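# Unpack heat sink and slip sheet onto their pads

## Task

Lift the finned metal heat sink and the slip sheet beneath it out of the crate. Set the heat sink upright with its fins pointing up on the small pad, and lay the sheet flat on the large pad. Each item must lie wholly within the outline of its own pad.

## Robot and tools

Robot: two FANUC CRX arms on one table. left_arm carries a Robotiq two-finger gripper. right_arm carries a suction cup. Calibrated bases in the scene frame: left_arm (+0.035, +0.388, 0) m, right_arm (-0.020, -0.383, 0) m, each turned only slightly about z. A loose object may occasionally get a brief shove from outside.

Frame: every position, orientation, velocity and offset uses the scene frame. Its origin sits at table-top height midway between the arms. +z points up, +x points out over the table, and left_arm is on the +y side. Image left and right do not match the arm names. Each arm rotates about its own Hand target position. Reported poses can be off by a few centimetres, more at long reach.

Reference points: left_arm's end_effector_position is the spot between the closed finger pads. The fingers point along the gripper's +z and close along its y. Closed fingertips reach about 19 mm past that spot, open ones about 6 mm. A block sticks out about 10 cm on the gripper's +x side. right_arm's point is the centre of the cup rim, and the cup faces its +z. About 3 cm behind the rim the tool widens, up to about 9 cm sideways.

Row layout: a row is always 16 numbers in [-1, 1], even when only one arm moves. Order: left dx, dy, dz, rx, ry, rz, left gripper position, force_limit, speed, then right dx, dy, dz, rx, ry, rz, suction. The six pose numbers of each arm are an offset from that arm's Hand target, not a pose. Scale: 1.0 means 0.6 m for dx, dy, dz and 180 degrees for rx, ry, rz, which together form one rotation vector. Six zeros re-command the current Hand target. Gripper position: +1 fully open (85 mm), about -0.8 pads touching, -1 close until blocked. force_limit and speed (both start at +1) set grip strength and finger speed, roughly 20, 85 and 150 mm/s at -1, 0 and +1. Suction above 0.01 is on, 0.01 or less off. To keep a gripper or suction setting, repeat the last value; a 0 there is a real command.

execute_actions(actions, cameras): actions is a list of actions. Each action is a table of up to 15 rows, one per 1/30 s step; a short table holds its final row to fill 15 steps. Every row in an action counts from the Hand target at that action's start, so sending the same offset again moves further. An empty list just returns state and images.

move(target, speed, blend, stop_force, zero, blocking, cameras): target is one 16-number row or a list of up to 15 rows. All rows in a list count from the same starting Hand targets. The arms travel in straight lines, ending together, within 10 s. speed is in m/s (0.002 to 1, default 0.25), one number or one per target; turning speed is capped at twice it in rad/s. blend, in metres, rounds corners in a list. stop_force (12 to 80 N, both arms) ends an arm's path when it feels that much push along its motion. Use it only slowly, without turning, and not near stretched-out or straight-wrist poses. Leave it out when pulling away from a contact. zero (default true) re-zeroes force first. blocking=false returns after about 0.5 s while the move continues; it cannot be combined with stop_force. The result adds a move: line such as done, off_target, moving, held or fault, plus limits such as paced or held. Moves do not avoid obstacles or the other arm.

wait(seconds 0 to 10), stop() to brake a running move, zoom_image(camera, region=[x0, y0, x1, y1] in pixels, at most 504 by 504) on cam_high, cam_left_wrist or cam_right_wrist (672x504 each), read_manual(section) for licence text, finished_scene(scene) with the current scene number once the goal holds without the robot.

Results: end_effector_position in metres and end_effector_quat_wxyz, Hand target (last commanded pose after clipping; the next offsets count from it), joint velocities, flange force along the tool axes, and step readings after execute_actions. The controller clips each step to within 70 mm and 16 degrees of the measured pose, so an arm can stop short; send the gap again. object_status: 0 moving, 1 blocked while opening, 2 blocked while closing (a grip), 3 reached the requested position. position_measured is in counts: 3 open, 78 about 60 mm, 130 about 40 mm, 180 about 20 mm, 230 pads together. suction_measured near 0 means no seal; 0.83 or more is airtight; part_present switches to 1 at 0.50 and back to 0 below 0.45.

Grasping: with the gripper, command -1 and hold it until object_status reads 2. Force_limit and speed changes only apply after the position number changes by 0.01 or more. With the cup, switch suction on and press the 41 mm rim flat on a smooth face away from holes and edges. A held part rides up to 16 mm nearer the tool. To release, set the part on its support first, then turn suction off, and lift more than 22 mm.

Avoid: dropping parts, letting go of moving parts, slamming or pushing hard, squeezing a part that still rests on something, swinging loads fast, and any part leaving the table. Arms are stiff; aiming past a firm contact can cause a fault. A joint torque over its limit (145 N m for the three big joints, 36.4 for the wrist joints) or 150 N outside force stops that arm for 10 s. Keep the arms apart. MOTOR HOT warns of overheating from holding loads, stretching out or pushing; an over-temperature stop lasts 30 to 60 s.

Each tool is called after "Emit:" in YAML: its name, and indented under it one key for each argument.

## Session

Emit:
execute_actions:
  actions: []

Scene clock: 0.00 s.
left_arm: end_effector_position=(+0.2731, +0.1728, +0.1474) position_measured=3 object_status=3 end_effector_quat_wxyz=(-0.538, -0.169, +0.733, -0.380) | right_arm: end_effector_position=(+0.2269, -0.2312, +0.2867) suction_measured=0.00 part_present=0 end_effector_quat_wxyz=(-0.409, -0.231, +0.833, +0.293)
Joint positions: left_arm=[0.33 0.474 -0.665 0.571 -1.805 -0.158] | right_arm=[0.31 0.177 0.015 -0.739 -2.199 0.021]
Joint velocities: within noise
Flange force (N): no reading
Hand target: left_arm +0.2731, +0.1728, +0.1474; -0.538, -0.169, +0.733, -0.380 | right_arm +0.2269, -0.2312, +0.2867; -0.409, -0.231, +0.833, +0.293

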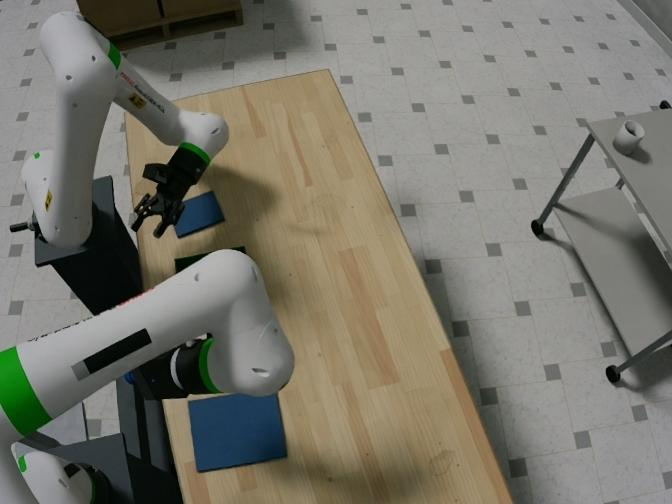

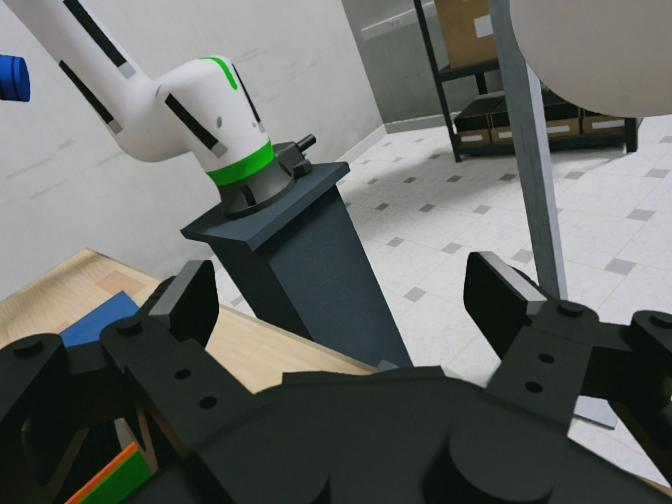

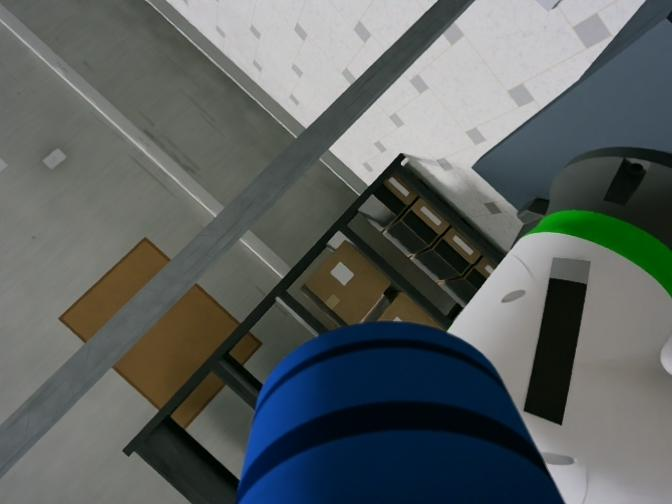

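Emit:
move:
  target: [0,0,0,0,0,0,1,-1,0,-0.05,-0.25,0.2,-0.198,-0.276,-0.156,0]
  speed: 0.2

Scene clock: 6.83 s.
left_arm: end_effector_position=(+0.2731, +0.1728, +0.1474) position_measured=3 object_status=3 end_effector_quat_wxyz=(-0.538, -0.169, +0.733, -0.380) | right_arm: end_effector_position=(+0.1969, -0.3812, +0.4067) suction_measured=0.00 part_present=0 end_effector_quat_wxyz=(+0.000, +0.000, +1.000, -0.001)
Joint positions: left_arm=[0.33 0.474 -0.665 0.571 -1.805 -0.158] | right_arm=[0.639 -0.569 -0.16 0.002 -1.98 -0.656]
Joint velocities: within noise
Flange force (N): left_arm=[6.5 3.7 -0.8] | right_arm=[1.0 -2.8 1.8]
Hand target: left_arm +0.2731, +0.1728, +0.1474; -0.538, -0.169, +0.733, -0.380 | right_arm +0.1969, -0.3812, +0.4067; +0.000, +0.000, +1.000, -0.001
Off the commanded pose: left_arm 0.000 m, 0 deg | right_arm 0.000 m, 0 deg.
move: done

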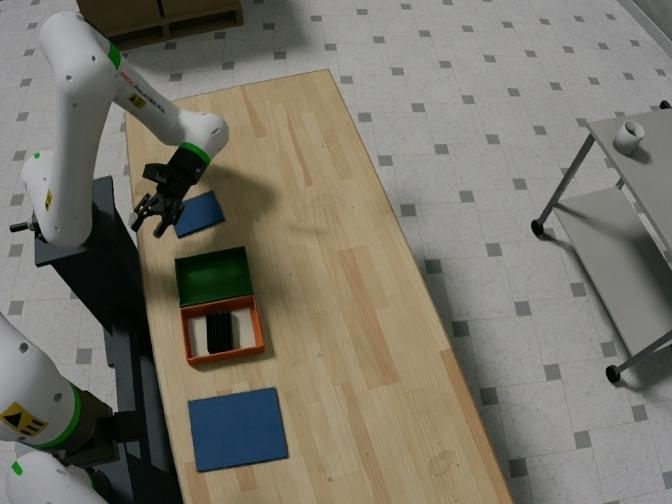

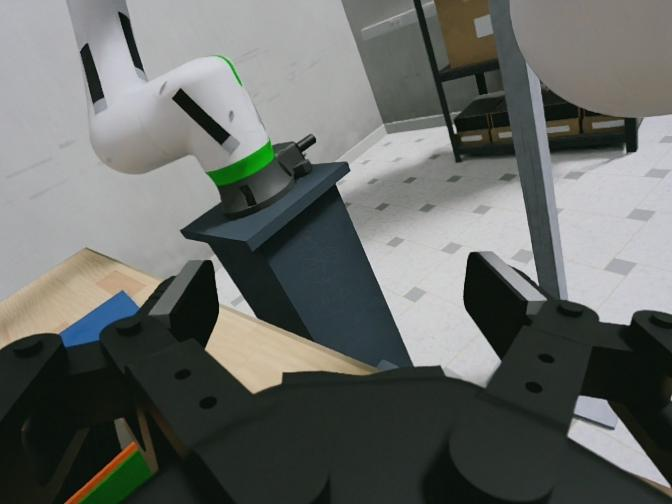

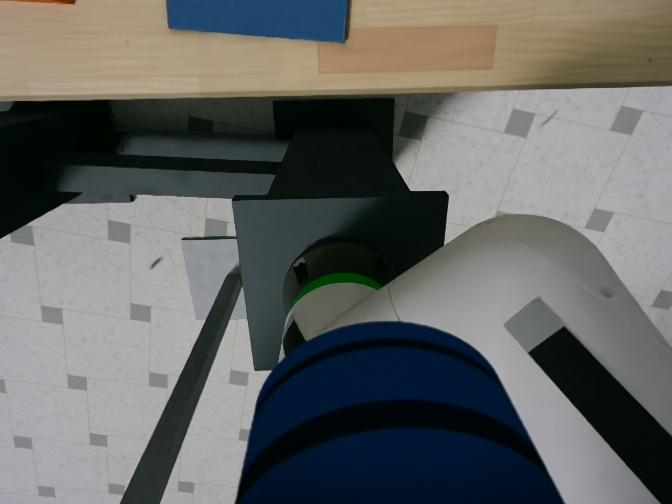

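Emit:
zoom_image:
  camera: "cam_high"
  region: [140, 170, 320, 305]

Emit:
zoom_image:
  camera: "cam_high"
  region: [150, 280, 310, 400]

Scaled by 2.800 from the camera's 672x504 image, which has a finer 960x720 frame.

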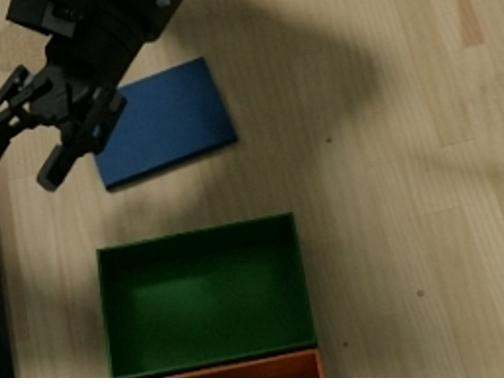

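Scaled by 3.150 from the camera's 672x504 image, which has a finer 960x720 frame.

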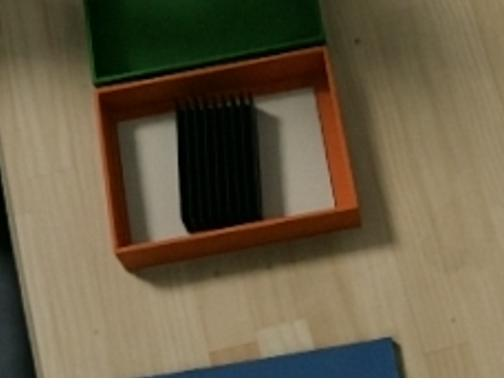

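Emit:
move:
  target: [-0.05,-0.15,0.4,0.266,-0.3767,-0.1183,1,-1,0,0,0,0,0,0,0,0]
  speed: 0.25

Scene clock: 11.20 s.
left_arm: end_effector_position=(+0.2431, +0.0828, +0.3874) position_measured=3 object_status=3 end_effector_quat_wxyz=(+0.000, +0.000, +1.000, -0.001) | right_arm: end_effector_position=(+0.1969, -0.3812, +0.4067) suction_measured=0.00 part_present=0 end_effector_quat_wxyz=(+0.000, +0.000, +1.000, -0.001)
Joint positions: left_arm=[-0.566 -0.171 0.089 0.001 -1.83 0.613] | right_arm=[0.639 -0.569 -0.16 0.002 -1.98 -0.656]
Joint velocities: within noise
Flange force (N): left_arm=[-3.2 7.2 -0.8] | right_arm=[1.0 -3.3 1.7]
Hand target: left_arm +0.2431, +0.0828, +0.3874; +0.000, +0.000, +1.000, -0.001 | right_arm +0.1969, -0.3812, +0.4067; +0.000, +0.000, +1.000, -0.001
Off the commanded pose: left_arm 0.000 m, 0 deg | right_arm 0.000 m, 0 deg.
move: done

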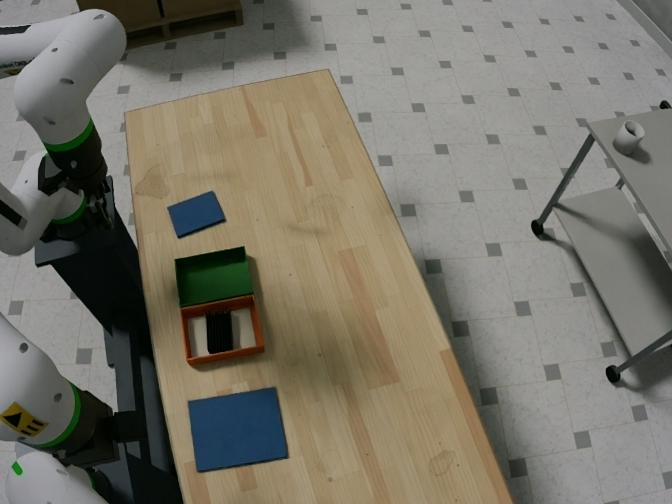

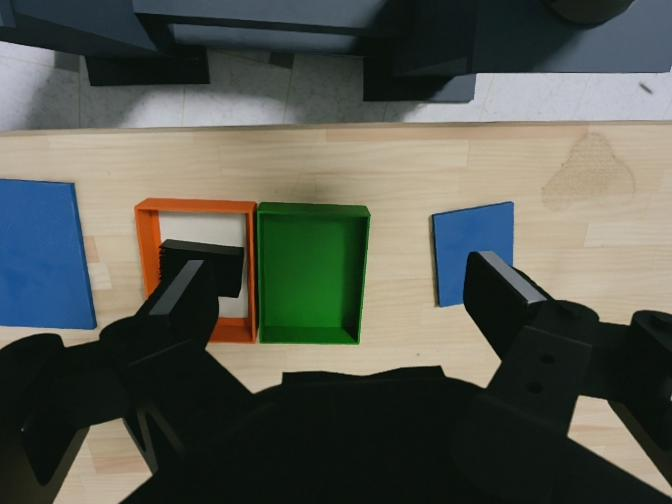

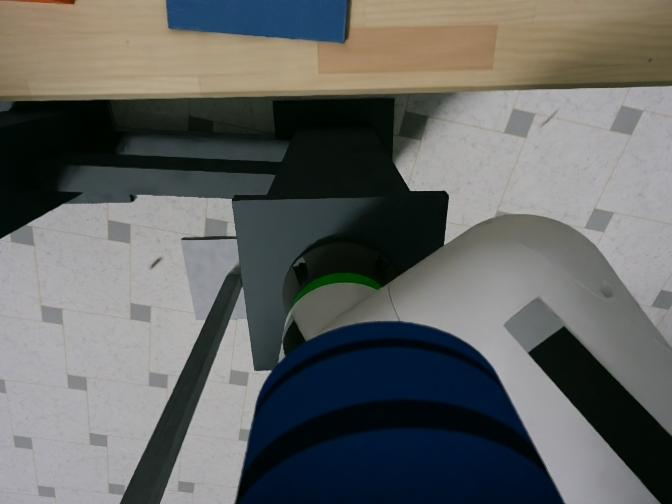

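Emit:
move:
  target: [0.245,-0.138,0,0,0,-0.5,1,-1,0,0,0,0,0,0,0,0]
  speed: 0.25

Scene clock: 16.30 s.
left_arm: end_effector_position=(+0.3901, +0.0000, +0.3874) position_measured=3 object_status=3 end_effector_quat_wxyz=(+0.000, +0.707, +0.707, -0.001) | right_arm: end_effector_position=(+0.1969, -0.3812, +0.4067) suction_measured=0.00 part_present=0 end_effector_quat_wxyz=(+0.000, +0.000, +1.000, -0.001)
Joint positions: left_arm=[-0.533 0.237 0.51 0.001 -1.845 -0.991] | right_arm=[0.639 -0.569 -0.16 0.002 -1.98 -0.656]
Joint velocities: within noise
Flange force (N): left_arm=[5.6 -0.4 -0.1] | right_arm=[0.8 -2.7 1.6]
Hand target: left_arm +0.3901, +0.0000, +0.3874; +0.000, +0.707, +0.707, -0.001 | right_arm +0.1969, -0.3812, +0.4067; +0.000, +0.000, +1.000, -0.001
Off the commanded pose: left_arm 0.000 m, 0 deg | right_arm 0.000 m, 0 deg.
move: done

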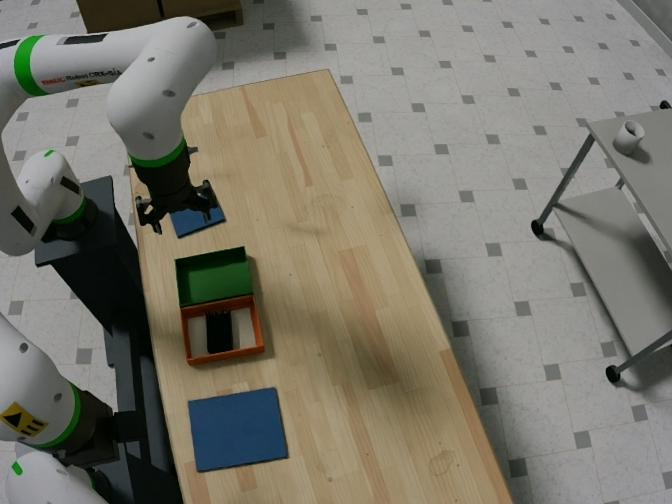

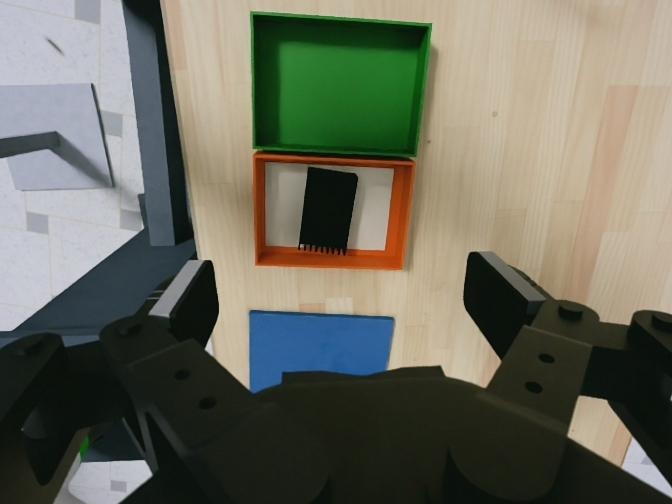

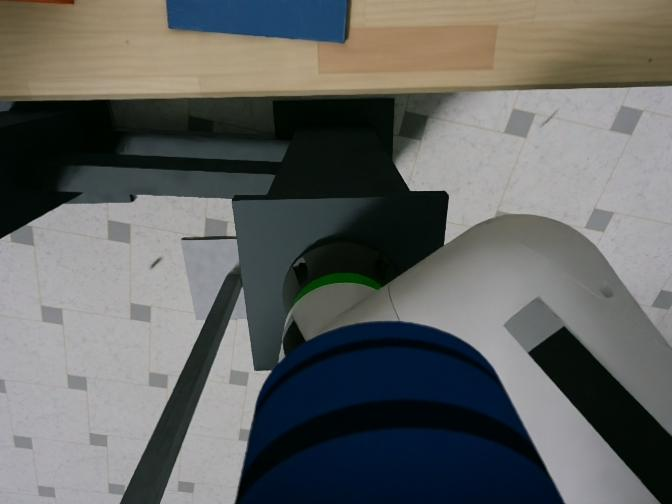

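Emit:
zoom_image:
  camera: "cam_left_wrist"
  region: [220, 120, 440, 300]

Scaled by 2.291 from the camera's 672x504 image, which has a finer 960x720 frame.

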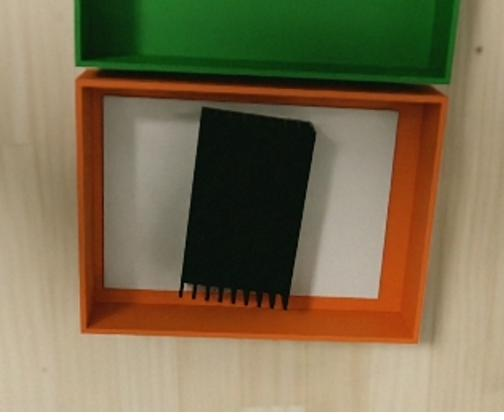

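Emit:
move:
  target: [0,0,0,0,0,0,-0.8,-1,0,0,0,0,0,0,0,0]
  speed: 0.25
  cameras: ["cam_left_wrist"]

Emit:
zoom_image:
  camera: "cam_left_wrist"
  region: [234, 200, 434, 350]

Scene clock: 19.27 s.
left_arm: end_effector_position=(+0.3901, +0.0000, +0.3874) position_measured=229 object_status=0 end_effector_quat_wxyz=(+0.000, +0.707, +0.707, -0.001) | right_arm: end_effector_position=(+0.1969, -0.3812, +0.4067) suction_measured=0.00 part_present=0 end_effector_quat_wxyz=(+0.000, +0.000, +1.000, -0.001)
Joint positions: left_arm=[-0.533 0.237 0.51 0.001 -1.845 -0.991] | right_arm=[0.639 -0.569 -0.16 0.002 -1.98 -0.656]
Joint velocities: within noise
Flange force (N): left_arm=[5.7 -0.2 -0.4] | right_arm=[0.6 -3.4 1.4]
Hand target: left_arm +0.3901, +0.0000, +0.3874; +0.000, +0.707, +0.707, -0.001 | right_arm +0.1969, -0.3812, +0.4067; +0.000, +0.000, +1.000, -0.001
Off the commanded pose: left_arm 0.000 m, 0 deg | right_arm 0.000 m, 0 deg.
move: done
Images, in order (width x height): cam_left_wrist 672x504.

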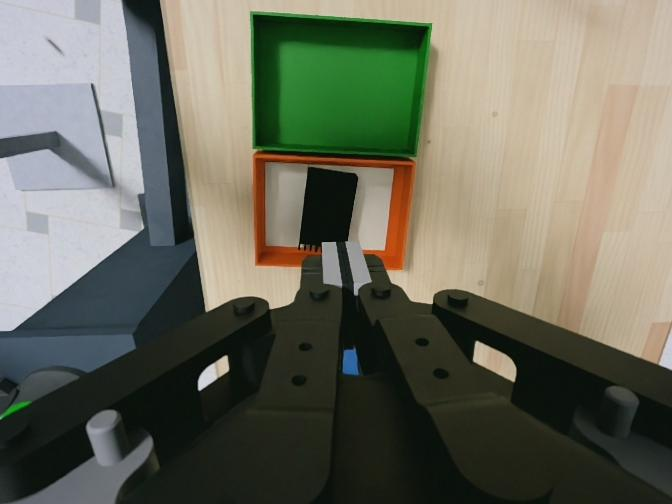

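Scaled by 2.520 from the camera's 672x504 image, which has a finer 960x720 frame.

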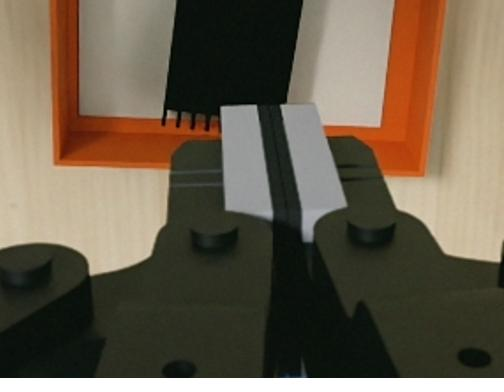

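Emit:
move:
  target: [0,-0.0,-0.25,0,0,0,1,-1,0,0,0,0,0,0,0,0]
  speed: 0.2
  cameras: ["cam_high", "cam_left_wrist"]

Scene clock: 21.57 s.
left_arm: end_effector_position=(+0.3901, +0.0000, +0.2374) position_measured=3 object_status=0 end_effector_quat_wxyz=(+0.000, +0.707, +0.707, -0.001) | right_arm: end_effector_position=(+0.1969, -0.3812, +0.4067) suction_measured=0.00 part_present=0 end_effector_quat_wxyz=(+0.000, +0.000, +1.000, -0.001)
Joint positions: left_arm=[-0.533 0.201 0.114 0.001 -1.485 -0.991] | right_arm=[0.639 -0.569 -0.16 0.002 -1.98 -0.656]
Joint velocities: within noise
Flange force (N): left_arm=[5.2 0.0 -1.9] | right_arm=[1.0 -3.0 1.5]
Hand target: left_arm +0.3901, +0.0000, +0.2374; +0.000, +0.707, +0.707, -0.001 | right_arm +0.1969, -0.3812, +0.4067; +0.000, +0.000, +1.000, -0.001
Off the commanded pose: left_arm 0.000 m, 0 deg | right_arm 0.000 m, 0 deg.
move: done
Images, in order (width x height): cam_high 672x504, cam_left_wrist 672x504.

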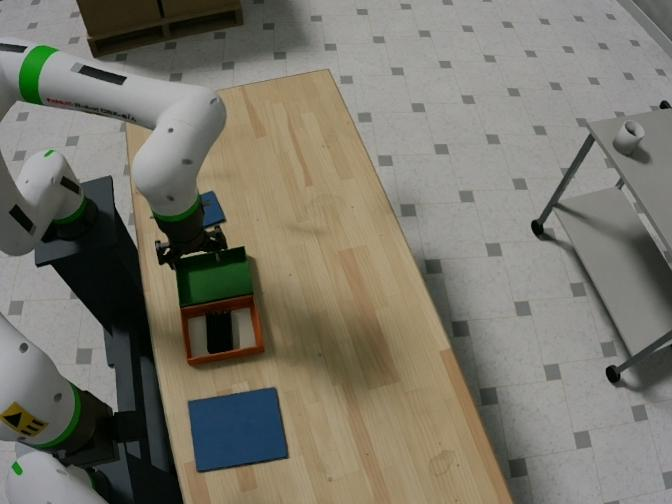

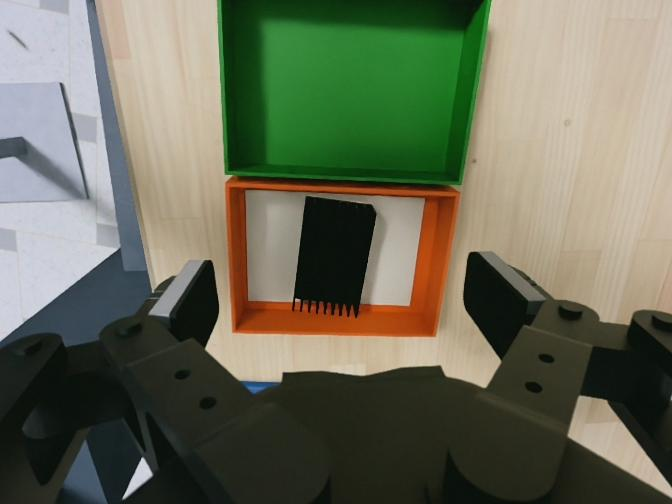

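Emit:
zoom_image:
  camera: "cam_left_wrist"
  region: [200, 160, 480, 360]

Scaled by 1.800 from the camera's 672x504 image, which has a finer 960x720 frame.

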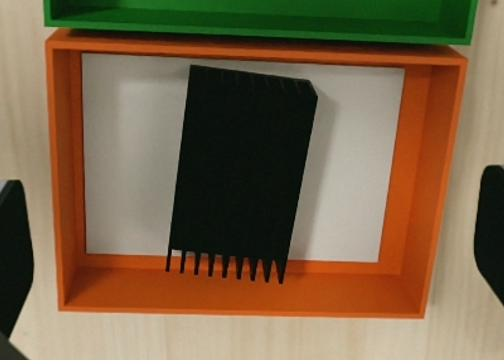

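Emit:
move:
  target: [0.0022,-0.109,-0.14,0,0,-0.0444,1,-1,0,0,0,0,0,0,0,0]
  speed: 0.2
  cameras: ["cam_high", "cam_left_wrist"]

Emit:
zoom_image:
  camera: "cam_left_wrist"
  region: [140, 60, 540, 360]

Scene clock: 26.10 s.
left_arm: end_effector_position=(+0.3914, -0.0654, +0.1535) position_measured=3 object_status=3 end_effector_quat_wxyz=(+0.000, +0.755, +0.656, -0.001) | right_arm: end_effector_position=(+0.1969, -0.3812, +0.4067) suction_measured=0.00 part_present=0 end_effector_quat_wxyz=(+0.000, +0.000, +1.000, -0.001)
Joint positions: left_arm=[-0.63 0.361 0.119 0.001 -1.33 -1.034] | right_arm=[0.639 -0.569 -0.16 0.002 -1.98 -0.656]
Joint velocities: within noise
Flange force (N): left_arm=[3.9 0.4 -2.5] | right_arm=[0.6 -2.8 1.3]
Hand target: left_arm +0.3914, -0.0654, +0.1534; +0.000, +0.755, +0.656, -0.001 | right_arm +0.1969, -0.3812, +0.4067; +0.000, +0.000, +1.000, -0.001
Off the commanded pose: left_arm 0.000 m, 0 deg | right_arm 0.000 m, 0 deg.
move: done
Images, in order (width x height): cam_high 672x504, cam_left_wrist 672x504.

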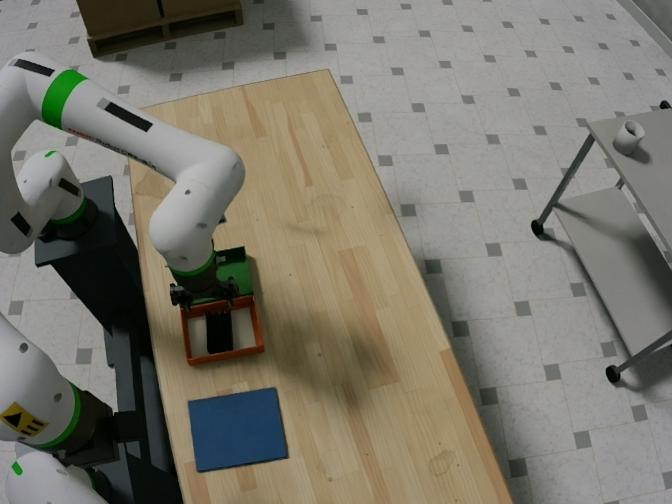

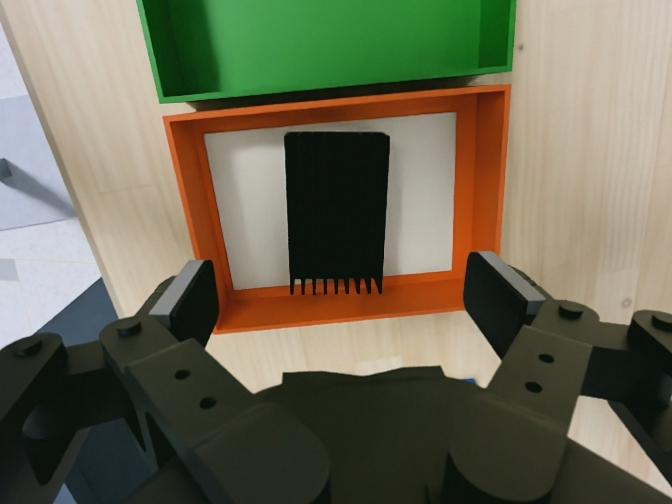

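Scaled by 1.260 from the camera's 672x504 image, which has a finer 960x720 frame.

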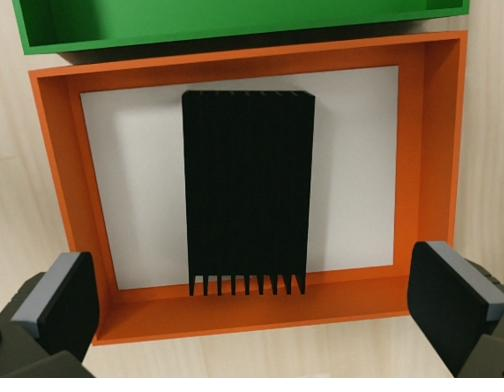

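Emit:
move:
  target:
    - [0,0,0,0,0,0,-0.8,-1,0,0,0,0,0,0,0,0]
    - [0.28,0.1,-0.04,0,0,0,-0.8,-1,0,0,0,0,0,0,0,0]
  speed: 0.2
  cameras: ["cam_high", "cam_left_wrist"]

Emit:
move:
  target: [0,0,-0.12,0,0,0,-0.8,-1,0,0,0,0,0,0,0,0]
  speed: 0.01
  stop_force: 12
  cameras: ["cam_high", "cam_left_wrist"]

Scene clock: 30.70 s.
left_arm: end_effector_position=(+0.5594, -0.0054, +0.1295) position_measured=229 object_status=3 end_effector_quat_wxyz=(+0.000, +0.755, +0.656, -0.001) | right_arm: end_effector_position=(+0.1969, -0.3812, +0.4067) suction_measured=0.00 part_present=0 end_effector_quat_wxyz=(+0.000, +0.000, +1.000, -0.001)
Joint positions: left_arm=[-0.397 0.573 0.367 0.001 -1.366 -1.266] | right_arm=[0.639 -0.569 -0.16 0.002 -1.98 -0.656]
Joint velocities: within noise
Flange force (N): left_arm=[3.9 -0.6 -3.4] | right_arm=[0.3 -3.3 1.2]
Hand target: left_arm +0.5594, -0.0054, +0.1294; +0.000, +0.755, +0.656, -0.001 | right_arm +0.1969, -0.3812, +0.4067; +0.000, +0.000, +1.000, -0.001
Off the commanded pose: left_arm 0.000 m, 0 deg | right_arm 0.000 m, 0 deg.
move: done
Images, in order (width x height): cam_high 672x504, cam_left_wrist 672x504.

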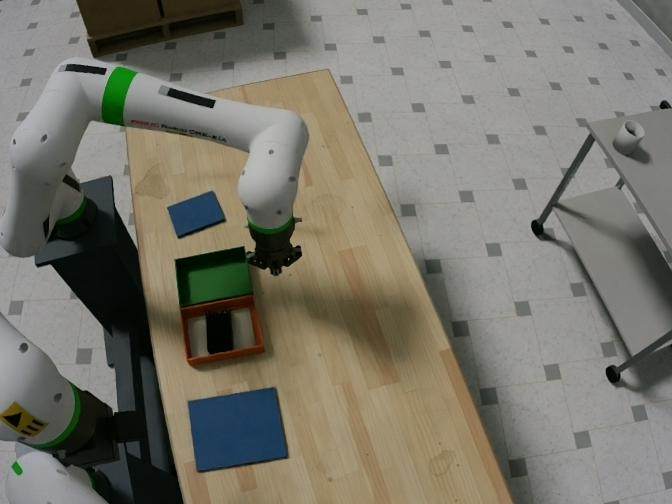

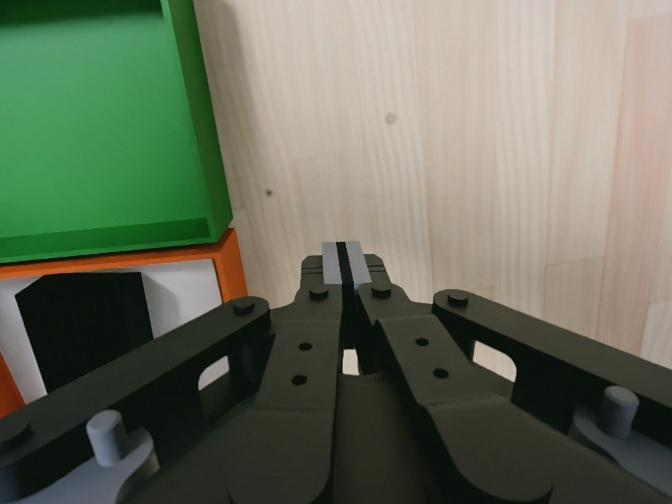

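Scene clock: 38.57 s.
left_arm: end_effector_position=(+0.5594, -0.0054, +0.0574) position_measured=229 object_status=3 end_effector_quat_wxyz=(+0.000, +0.755, +0.656, -0.001) | right_arm: end_effector_position=(+0.1969, -0.3812, +0.4067) suction_measured=0.00 part_present=0 end_effector_quat_wxyz=(+0.000, +0.000, +1.000, -0.001)
Joint positions: left_arm=[-0.397 0.624 0.272 0.001 -1.22 -1.267] | right_arm=[0.639 -0.569 -0.16 0.002 -1.98 -0.656]
Joint velocities: within noise
Flange force (N): left_arm=[5.0 -2.8 -3.1] | right_arm=[1.4 -2.7 2.1]
Hand target: left_arm +0.5594, -0.0054, +0.0574; +0.000, +0.755, +0.656, -0.001 | right_arm +0.1969, -0.3812, +0.4067; +0.000, +0.000, +1.000, -0.001
Off the commanded pose: left_arm 0.000 m, 0 deg | right_arm 0.000 m, 0 deg.
move: done
Images, in order (width x height): cam_high 672x504, cam_left_wrist 672x504.

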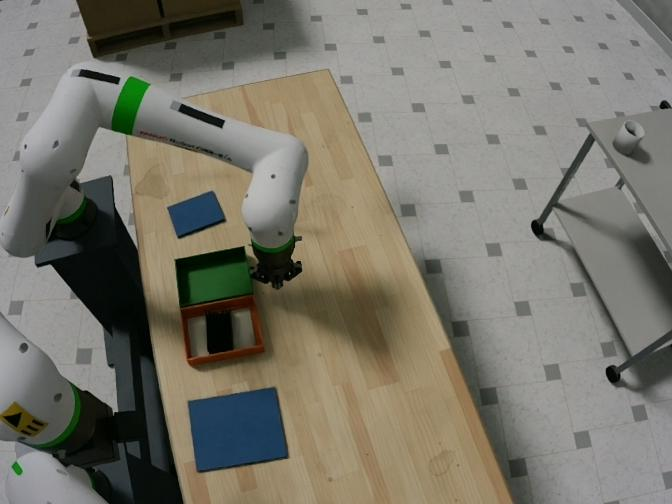

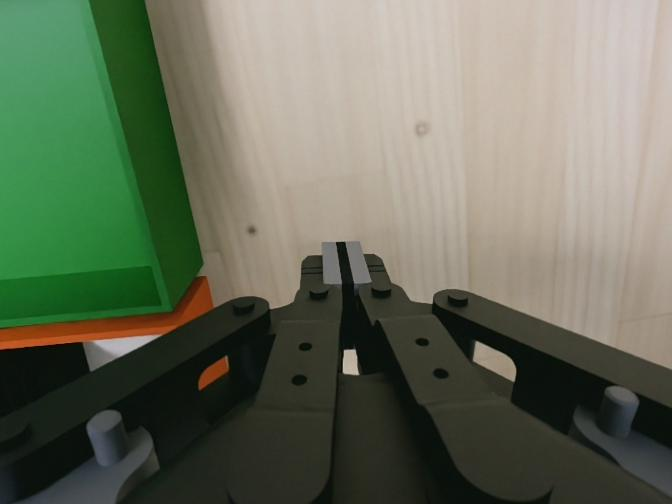

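Emit:
move:
  target: [0,0,-0.09,0,0,0,-0.8,-1,0,0,0,0,0,0,0,0]
  speed: 0.01
  stop_force: 12
  cameras: ["cam_high", "cam_left_wrist"]

Scene clock: 42.90 s.
left_arm: end_effector_position=(+0.5595, -0.0054, +0.0229) position_measured=229 object_status=3 end_effector_quat_wxyz=(+0.000, +0.755, +0.656, +0.000) | right_arm: end_effector_position=(+0.1969, -0.3812, +0.4067) suction_measured=0.00 part_present=0 end_effector_quat_wxyz=(+0.000, +0.000, +1.000, -0.001)
Joint positions: left_arm=[-0.397 0.656 0.238 0.001 -1.153 -1.267] | right_arm=[0.639 -0.569 -0.16 0.002 -1.98 -0.656]
Joint velocities: within noise
Flange force (N): left_arm=[10.3 -7.1 -27.7] | right_arm=[0.5 -3.0 1.7]
Hand target: left_arm +0.5595, -0.0054, +0.0229; +0.000, +0.755, +0.656, +0.000 (not the last commanded pose) | right_arm +0.1969, -0.3812, +0.4067; +0.000, +0.000, +1.000, -0.001
Off the commanded pose: left_arm 0.019 m, 0 deg | right_arm 0.000 m, 0 deg.
move: contact (left_arm)
Images, in order (width x height): cam_high 672x504, cam_left_wrist 672x504.

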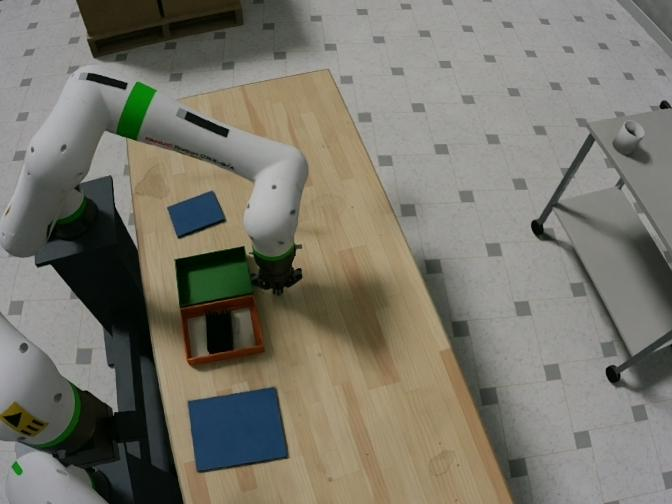

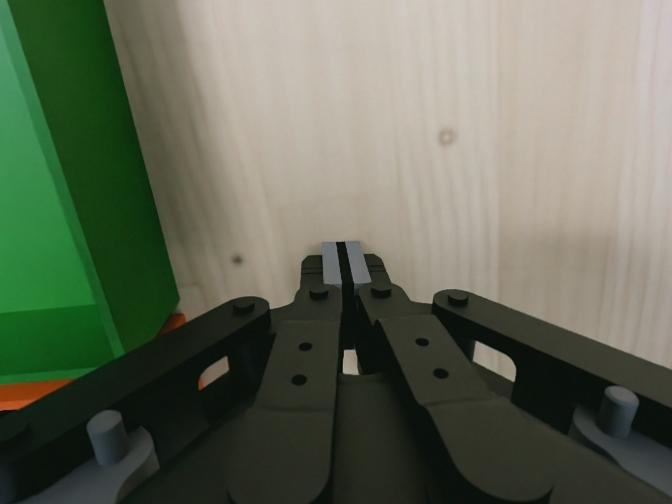

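Emit:
move:
  target:
    - [0,0,0.162,0,0,0,-0.8,-1,0,0,0,0,0,0,0,0]
    - [-0.2793,-0.1195,0.162,0,0,-0.01,1,-1,0,0,0,0,0,0,0,0]
  speed: [0.1,0.2]
  cameras: ["cam_high", "cam_left_wrist"]

Emit:
zoom_image:
  camera: "cam_left_wrist"
  region: [140, 60, 540, 360]

Scene clock: 48.33 s.
left_arm: end_effector_position=(+0.3919, -0.0771, +0.1201) position_measured=3 object_status=0 end_effector_quat_wxyz=(+0.000, +0.765, +0.644, +0.000) | right_arm: end_effector_position=(+0.1969, -0.3812, +0.4067) suction_measured=0.00 part_present=0 end_effector_quat_wxyz=(+0.000, +0.000, +1.000, -0.001)
Joint positions: left_arm=[-0.646 0.406 0.101 0.001 -1.266 -1.049] | right_arm=[0.639 -0.569 -0.16 0.002 -1.98 -0.656]
Joint velocities: within noise
Flange force (N): left_arm=[5.1 -1.1 -2.7] | right_arm=[1.2 -2.9 2.0]
Hand target: left_arm +0.3919, -0.0771, +0.1201; +0.000, +0.765, +0.644, +0.000 | right_arm +0.1969, -0.3812, +0.4067; +0.000, +0.000, +1.000, -0.001
Off the commanded pose: left_arm 0.000 m, 0 deg | right_arm 0.000 m, 0 deg.
move: done
Images, in order (width x height): cam_high 672x504, cam_left_wrist 672x504.

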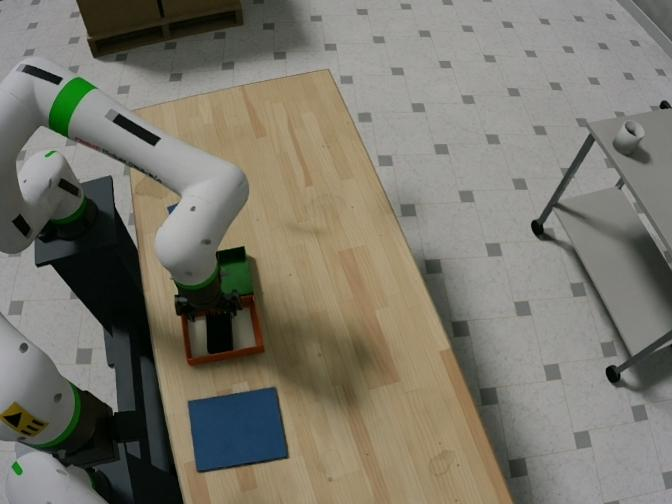

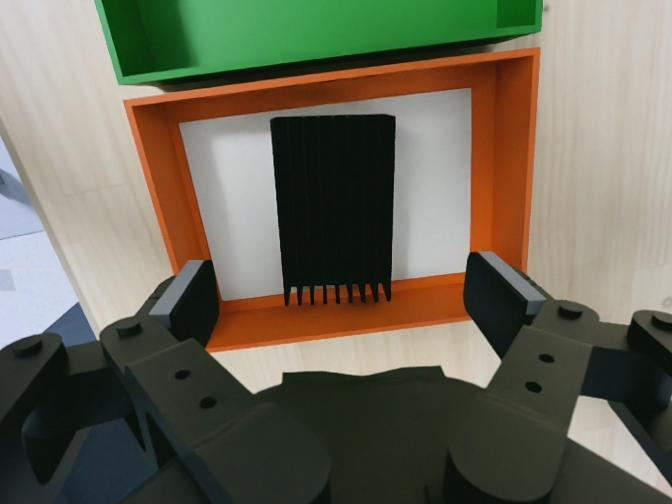

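Scaled by 1.260 from the camera's 672x504 image, which has a finer 960x720 frame.

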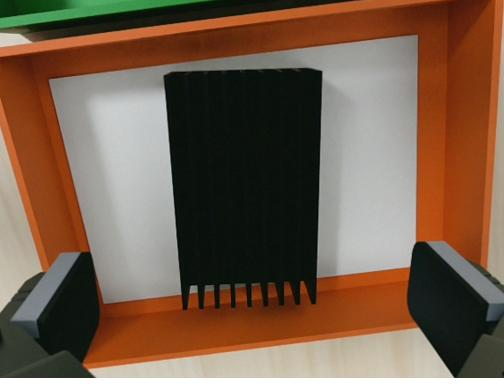

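Emit:
move:
  target: [0.0033,-0.0005,-0.1,0,0,0,1,-1,0,0,0,0,0,0,0,0]
  speed: 0.1
  cameras: ["cam_high", "cam_left_wrist"]

Emit:
zoom_image:
  camera: "cam_left_wrist"
  region: [140, 60, 540, 360]

Scene clock: 50.27 s.
left_arm: end_effector_position=(+0.3939, -0.0774, +0.0601) position_measured=3 object_status=3 end_effector_quat_wxyz=(+0.000, +0.765, +0.644, +0.000) | right_arm: end_effector_position=(+0.1969, -0.3812, +0.4067) suction_measured=0.00 part_present=0 end_effector_quat_wxyz=(+0.000, +0.000, +1.000, -0.001)
Joint positions: left_arm=[-0.644 0.462 0.031 0.001 -1.141 -1.051] | right_arm=[0.639 -0.569 -0.16 0.002 -1.98 -0.656]
Joint velocities: within noise
Flange force (N): left_arm=[4.5 -0.1 -2.6] | right_arm=[0.5 -3.2 1.8]
Hand target: left_arm +0.3939, -0.0774, +0.0601; +0.000, +0.765, +0.644, +0.000 | right_arm +0.1969, -0.3812, +0.4067; +0.000, +0.000, +1.000, -0.001
Off the commanded pose: left_arm 0.000 m, 0 deg | right_arm 0.000 m, 0 deg.
move: done
Images, in order (width x height): cam_high 672x504, cam_left_wrist 672x504.

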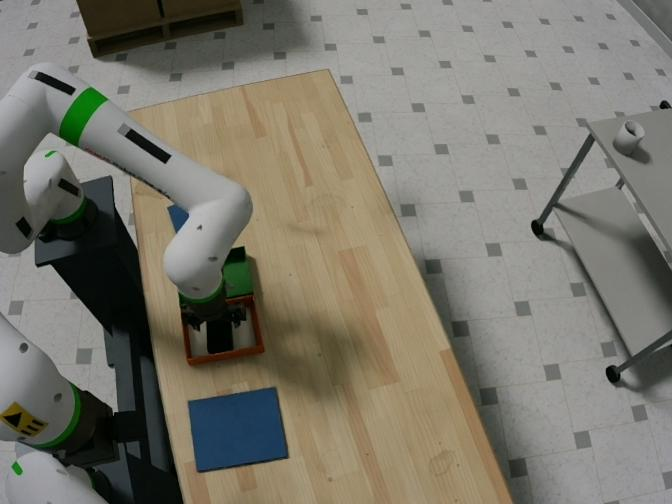

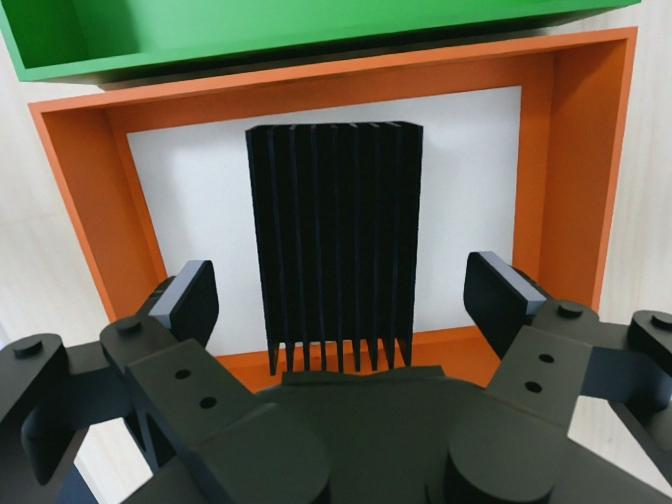

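Scaled by 1.260 from the camera's 672x504 image, which has a finer 960x720 frame.

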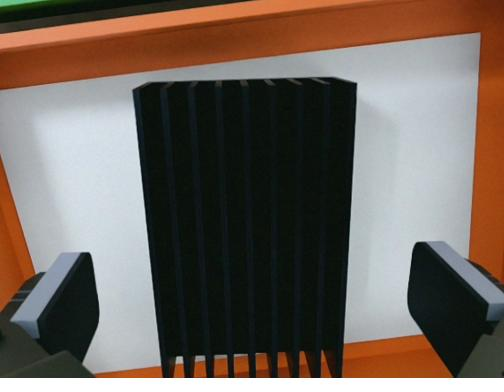

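Emit:
move:
  target: [-0.0008,-0.0045,-0.06,0,0,0,1,-1,0,0,0,0,0,0,0,0]
  speed: 0.05
  cameras: ["cam_high", "cam_left_wrist"]

Emit:
zoom_image:
  camera: "cam_left_wrist"
  region: [140, 60, 540, 360]

Scene clock: 52.30 s.
left_arm: end_effector_position=(+0.3934, -0.0801, +0.0241) position_measured=3 object_status=3 end_effector_quat_wxyz=(+0.000, +0.765, +0.644, +0.000) | right_arm: end_effector_position=(+0.1969, -0.3812, +0.4067) suction_measured=0.00 part_present=0 end_effector_quat_wxyz=(+0.000, +0.000, +1.000, -0.001)
Joint positions: left_arm=[-0.648 0.506 0.003 0.001 -1.068 -1.047] | right_arm=[0.639 -0.569 -0.16 0.002 -1.98 -0.656]
Joint velocities: within noise
Flange force (N): left_arm=[5.0 -0.8 -3.1] | right_arm=[0.2 -3.5 1.9]
Hand target: left_arm +0.3934, -0.0801, +0.0241; +0.000, +0.765, +0.644, +0.000 | right_arm +0.1969, -0.3812, +0.4067; +0.000, +0.000, +1.000, -0.001
Off the commanded pose: left_arm 0.000 m, 0 deg | right_arm 0.000 m, 0 deg.
move: done
Images, in order (width x height): cam_high 672x504, cam_left_wrist 672x504.

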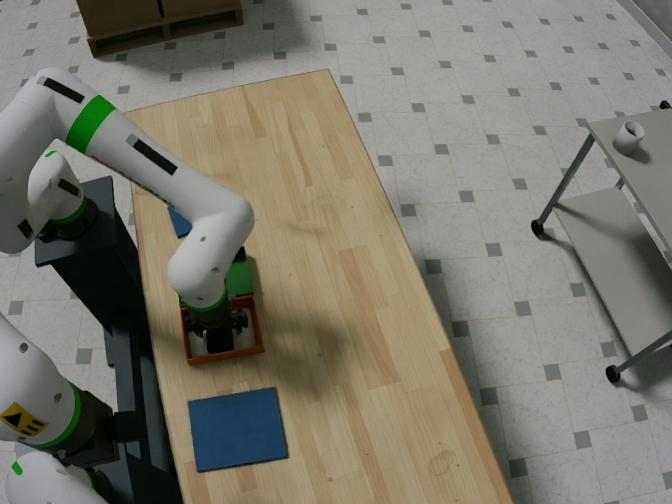

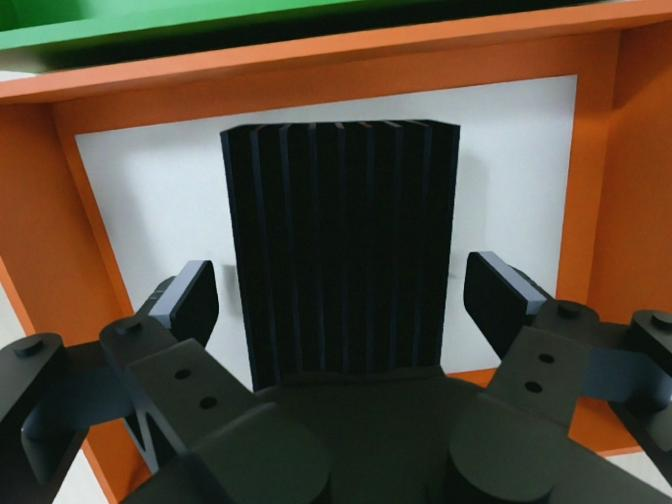

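Scaled by 1.260 from the camera's 672x504 image, which has a finer 960x720 frame.

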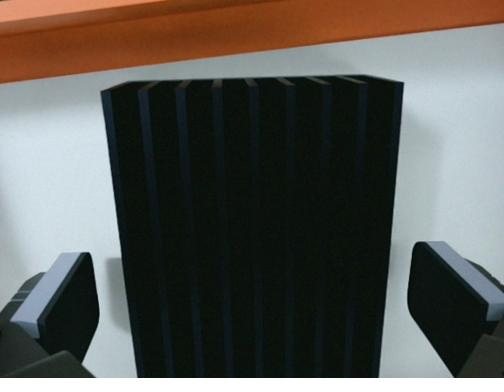

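Emit:
execute_actions:
  actions:
    - [[0,0,0,0,0,0,-1,-0.7,-1,0,0,0,0,0,0,0]]
    - [[0,0,0,0,0,0,-1,-0.7,-1,0,0,0,0,0,0,0]]
    - [[0,0,0,0,0,0,-1,-0.7,-1,0,0,0,0,0,0,0]]
    - [[0,0,0,0,0,0,-1,-0.7,-1,0,0,0,0,0,0,0]]
  cameras: ["cam_left_wrist"]

Scene clock: 55.10 s.
left_arm: end_effector_position=(+0.3934, -0.0801, +0.0241) position_measured=78 object_status=2 end_effector_quat_wxyz=(+0.000, +0.765, +0.644, +0.000) | right_arm: end_effector_position=(+0.1969, -0.3812, +0.4067) suction_measured=0.00 part_present=0 end_effector_quat_wxyz=(+0.000, +0.000, +1.000, -0.001)
Joint positions: left_arm=[-0.648 0.506 0.003 0.001 -1.068 -1.047] | right_arm=[0.639 -0.569 -0.16 0.002 -1.98 -0.656]
Joint velocities: within noise
Flange force (N): left_arm=[5.5 -0.8 -11.7] | right_arm=[0.3 -2.9 1.5]
Flange force at the end of the 1st action (N): left_arm=[5.4 -0.9 -3.6] | right_arm=[0.6 -3.2 1.9]
Flange force at the end of the 2nd action (N): left_arm=[5.3 -1.2 -3.7] | right_arm=[0.5 -3.4 1.7]
Flange force at the end of the 3rd action (N): left_arm=[6.0 -1.9 -11.7] | right_arm=[0.3 -3.2 1.7]
Hand target: left_arm +0.3934, -0.0801, +0.0241; +0.000, +0.765, +0.644, +0.000 | right_arm +0.1969, -0.3812, +0.4067; +0.000, +0.000, +1.000, -0.001
Off the commanded pose: left_arm 0.000 m, 0 deg | right_arm 0.000 m, 0 deg.
Step readings (end_effector_position of left_arm | right_arm; steps 1 to 15: 1st action; 16 to 30: 2nd action; 31 to 45: 3rd action; 46 to 60: 4th action):
0: (+0.3934, -0.0801, +0.0241) | (+0.1969, -0.3812, +0.4067)
1: (+0.3934, -0.0801, +0.0241) | (+0.1969, -0.3812, +0.4067)
2: (+0.3934, -0.0801, +0.0241) | (+0.1969, -0.3812, +0.4067)
4: (+0.3934, -0.0801, +0.0241) | (+0.1969, -0.3812, +0.4067)
8: (+0.3934, -0.0801, +0.0241) | (+0.1969, -0.3812, +0.4067)
15: (+0.3934, -0.0801, +0.0241) | (+0.1969, -0.3812, +0.4067)
16: (+0.3934, -0.0801, +0.0241) | (+0.1969, -0.3812, +0.4067)
17: (+0.3934, -0.0801, +0.0241) | (+0.1969, -0.3812, +0.4067)
19: (+0.3934, -0.0801, +0.0241) | (+0.1969, -0.3812, +0.4067)
23: (+0.3934, -0.0801, +0.0241) | (+0.1969, -0.3812, +0.4067)
30: (+0.3934, -0.0801, +0.0241) | (+0.1969, -0.3812, +0.4067)
31: (+0.3934, -0.0801, +0.0241) | (+0.1969, -0.3812, +0.4067)
32: (+0.3934, -0.0801, +0.0241) | (+0.1969, -0.3812, +0.4067)
34: (+0.3934, -0.0801, +0.0241) | (+0.1969, -0.3812, +0.4067)
38: (+0.3934, -0.0801, +0.0241) | (+0.1969, -0.3812, +0.4067)
45: (+0.3934, -0.0801, +0.0241) | (+0.1969, -0.3812, +0.4067)
46: (+0.3934, -0.0801, +0.0241) | (+0.1969, -0.3812, +0.4067)
47: (+0.3934, -0.0801, +0.0241) | (+0.1969, -0.3812, +0.4067)
49: (+0.3934, -0.0801, +0.0241) | (+0.1969, -0.3812, +0.4067)
53: (+0.3934, -0.0801, +0.0241) | (+0.1969, -0.3812, +0.4067)
60: (+0.3934, -0.0801, +0.0241) | (+0.1969, -0.3812, +0.4067)
Images, in order (width x height): cam_left_wrist 672x504.

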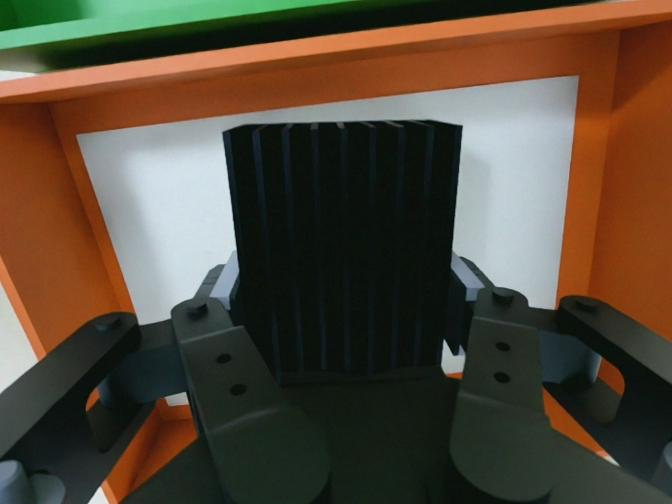

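Emit:
move:
  target: [0,0,0.05,0,0,0,-1,-0.7,-1,0,0,0,0,0,0,0]
  speed: 0.04
  cameras: ["cam_high", "cam_left_wrist"]

Scene clock: 56.60 s.
left_arm: end_effector_position=(+0.3934, -0.0801, +0.0541) position_measured=78 object_status=2 end_effector_quat_wxyz=(+0.000, +0.765, +0.644, +0.000) | right_arm: end_effector_position=(+0.1969, -0.3812, +0.4067) suction_measured=0.00 part_present=0 end_effector_quat_wxyz=(+0.000, +0.000, +1.000, -0.001)
Joint positions: left_arm=[-0.648 0.473 0.031 0.001 -1.13 -1.047] | right_arm=[0.639 -0.569 -0.16 0.002 -1.98 -0.656]
Joint velocities: within noise
Flange force (N): left_arm=[5.8 -1.7 -1.0] | right_arm=[1.8 -2.5 2.2]
Hand target: left_arm +0.3934, -0.0801, +0.0541; +0.000, +0.765, +0.644, +0.000 | right_arm +0.1969, -0.3812, +0.4067; +0.000, +0.000, +1.000, -0.001
Off the commanded pose: left_arm 0.000 m, 0 deg | right_arm 0.000 m, 0 deg.
move: done
Images, in order (width x height): cam_high 672x504, cam_left_wrist 672x504.

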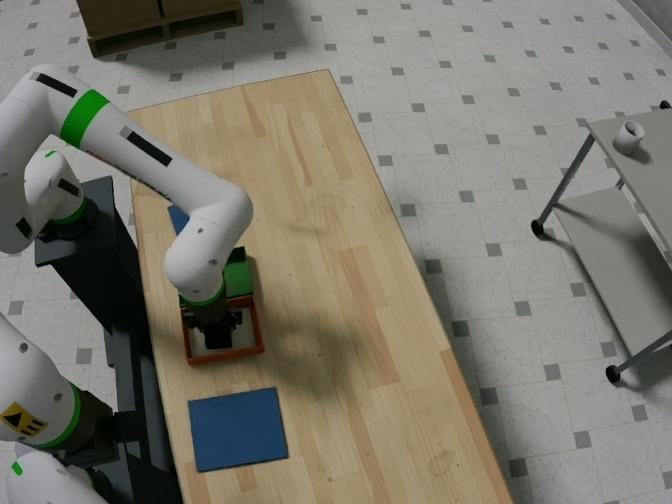

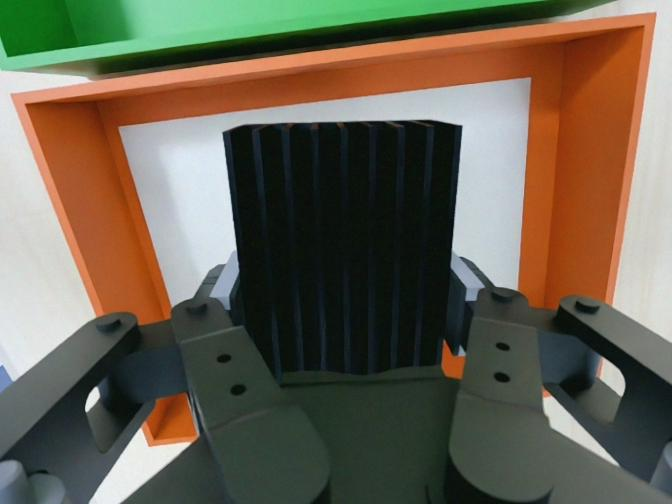

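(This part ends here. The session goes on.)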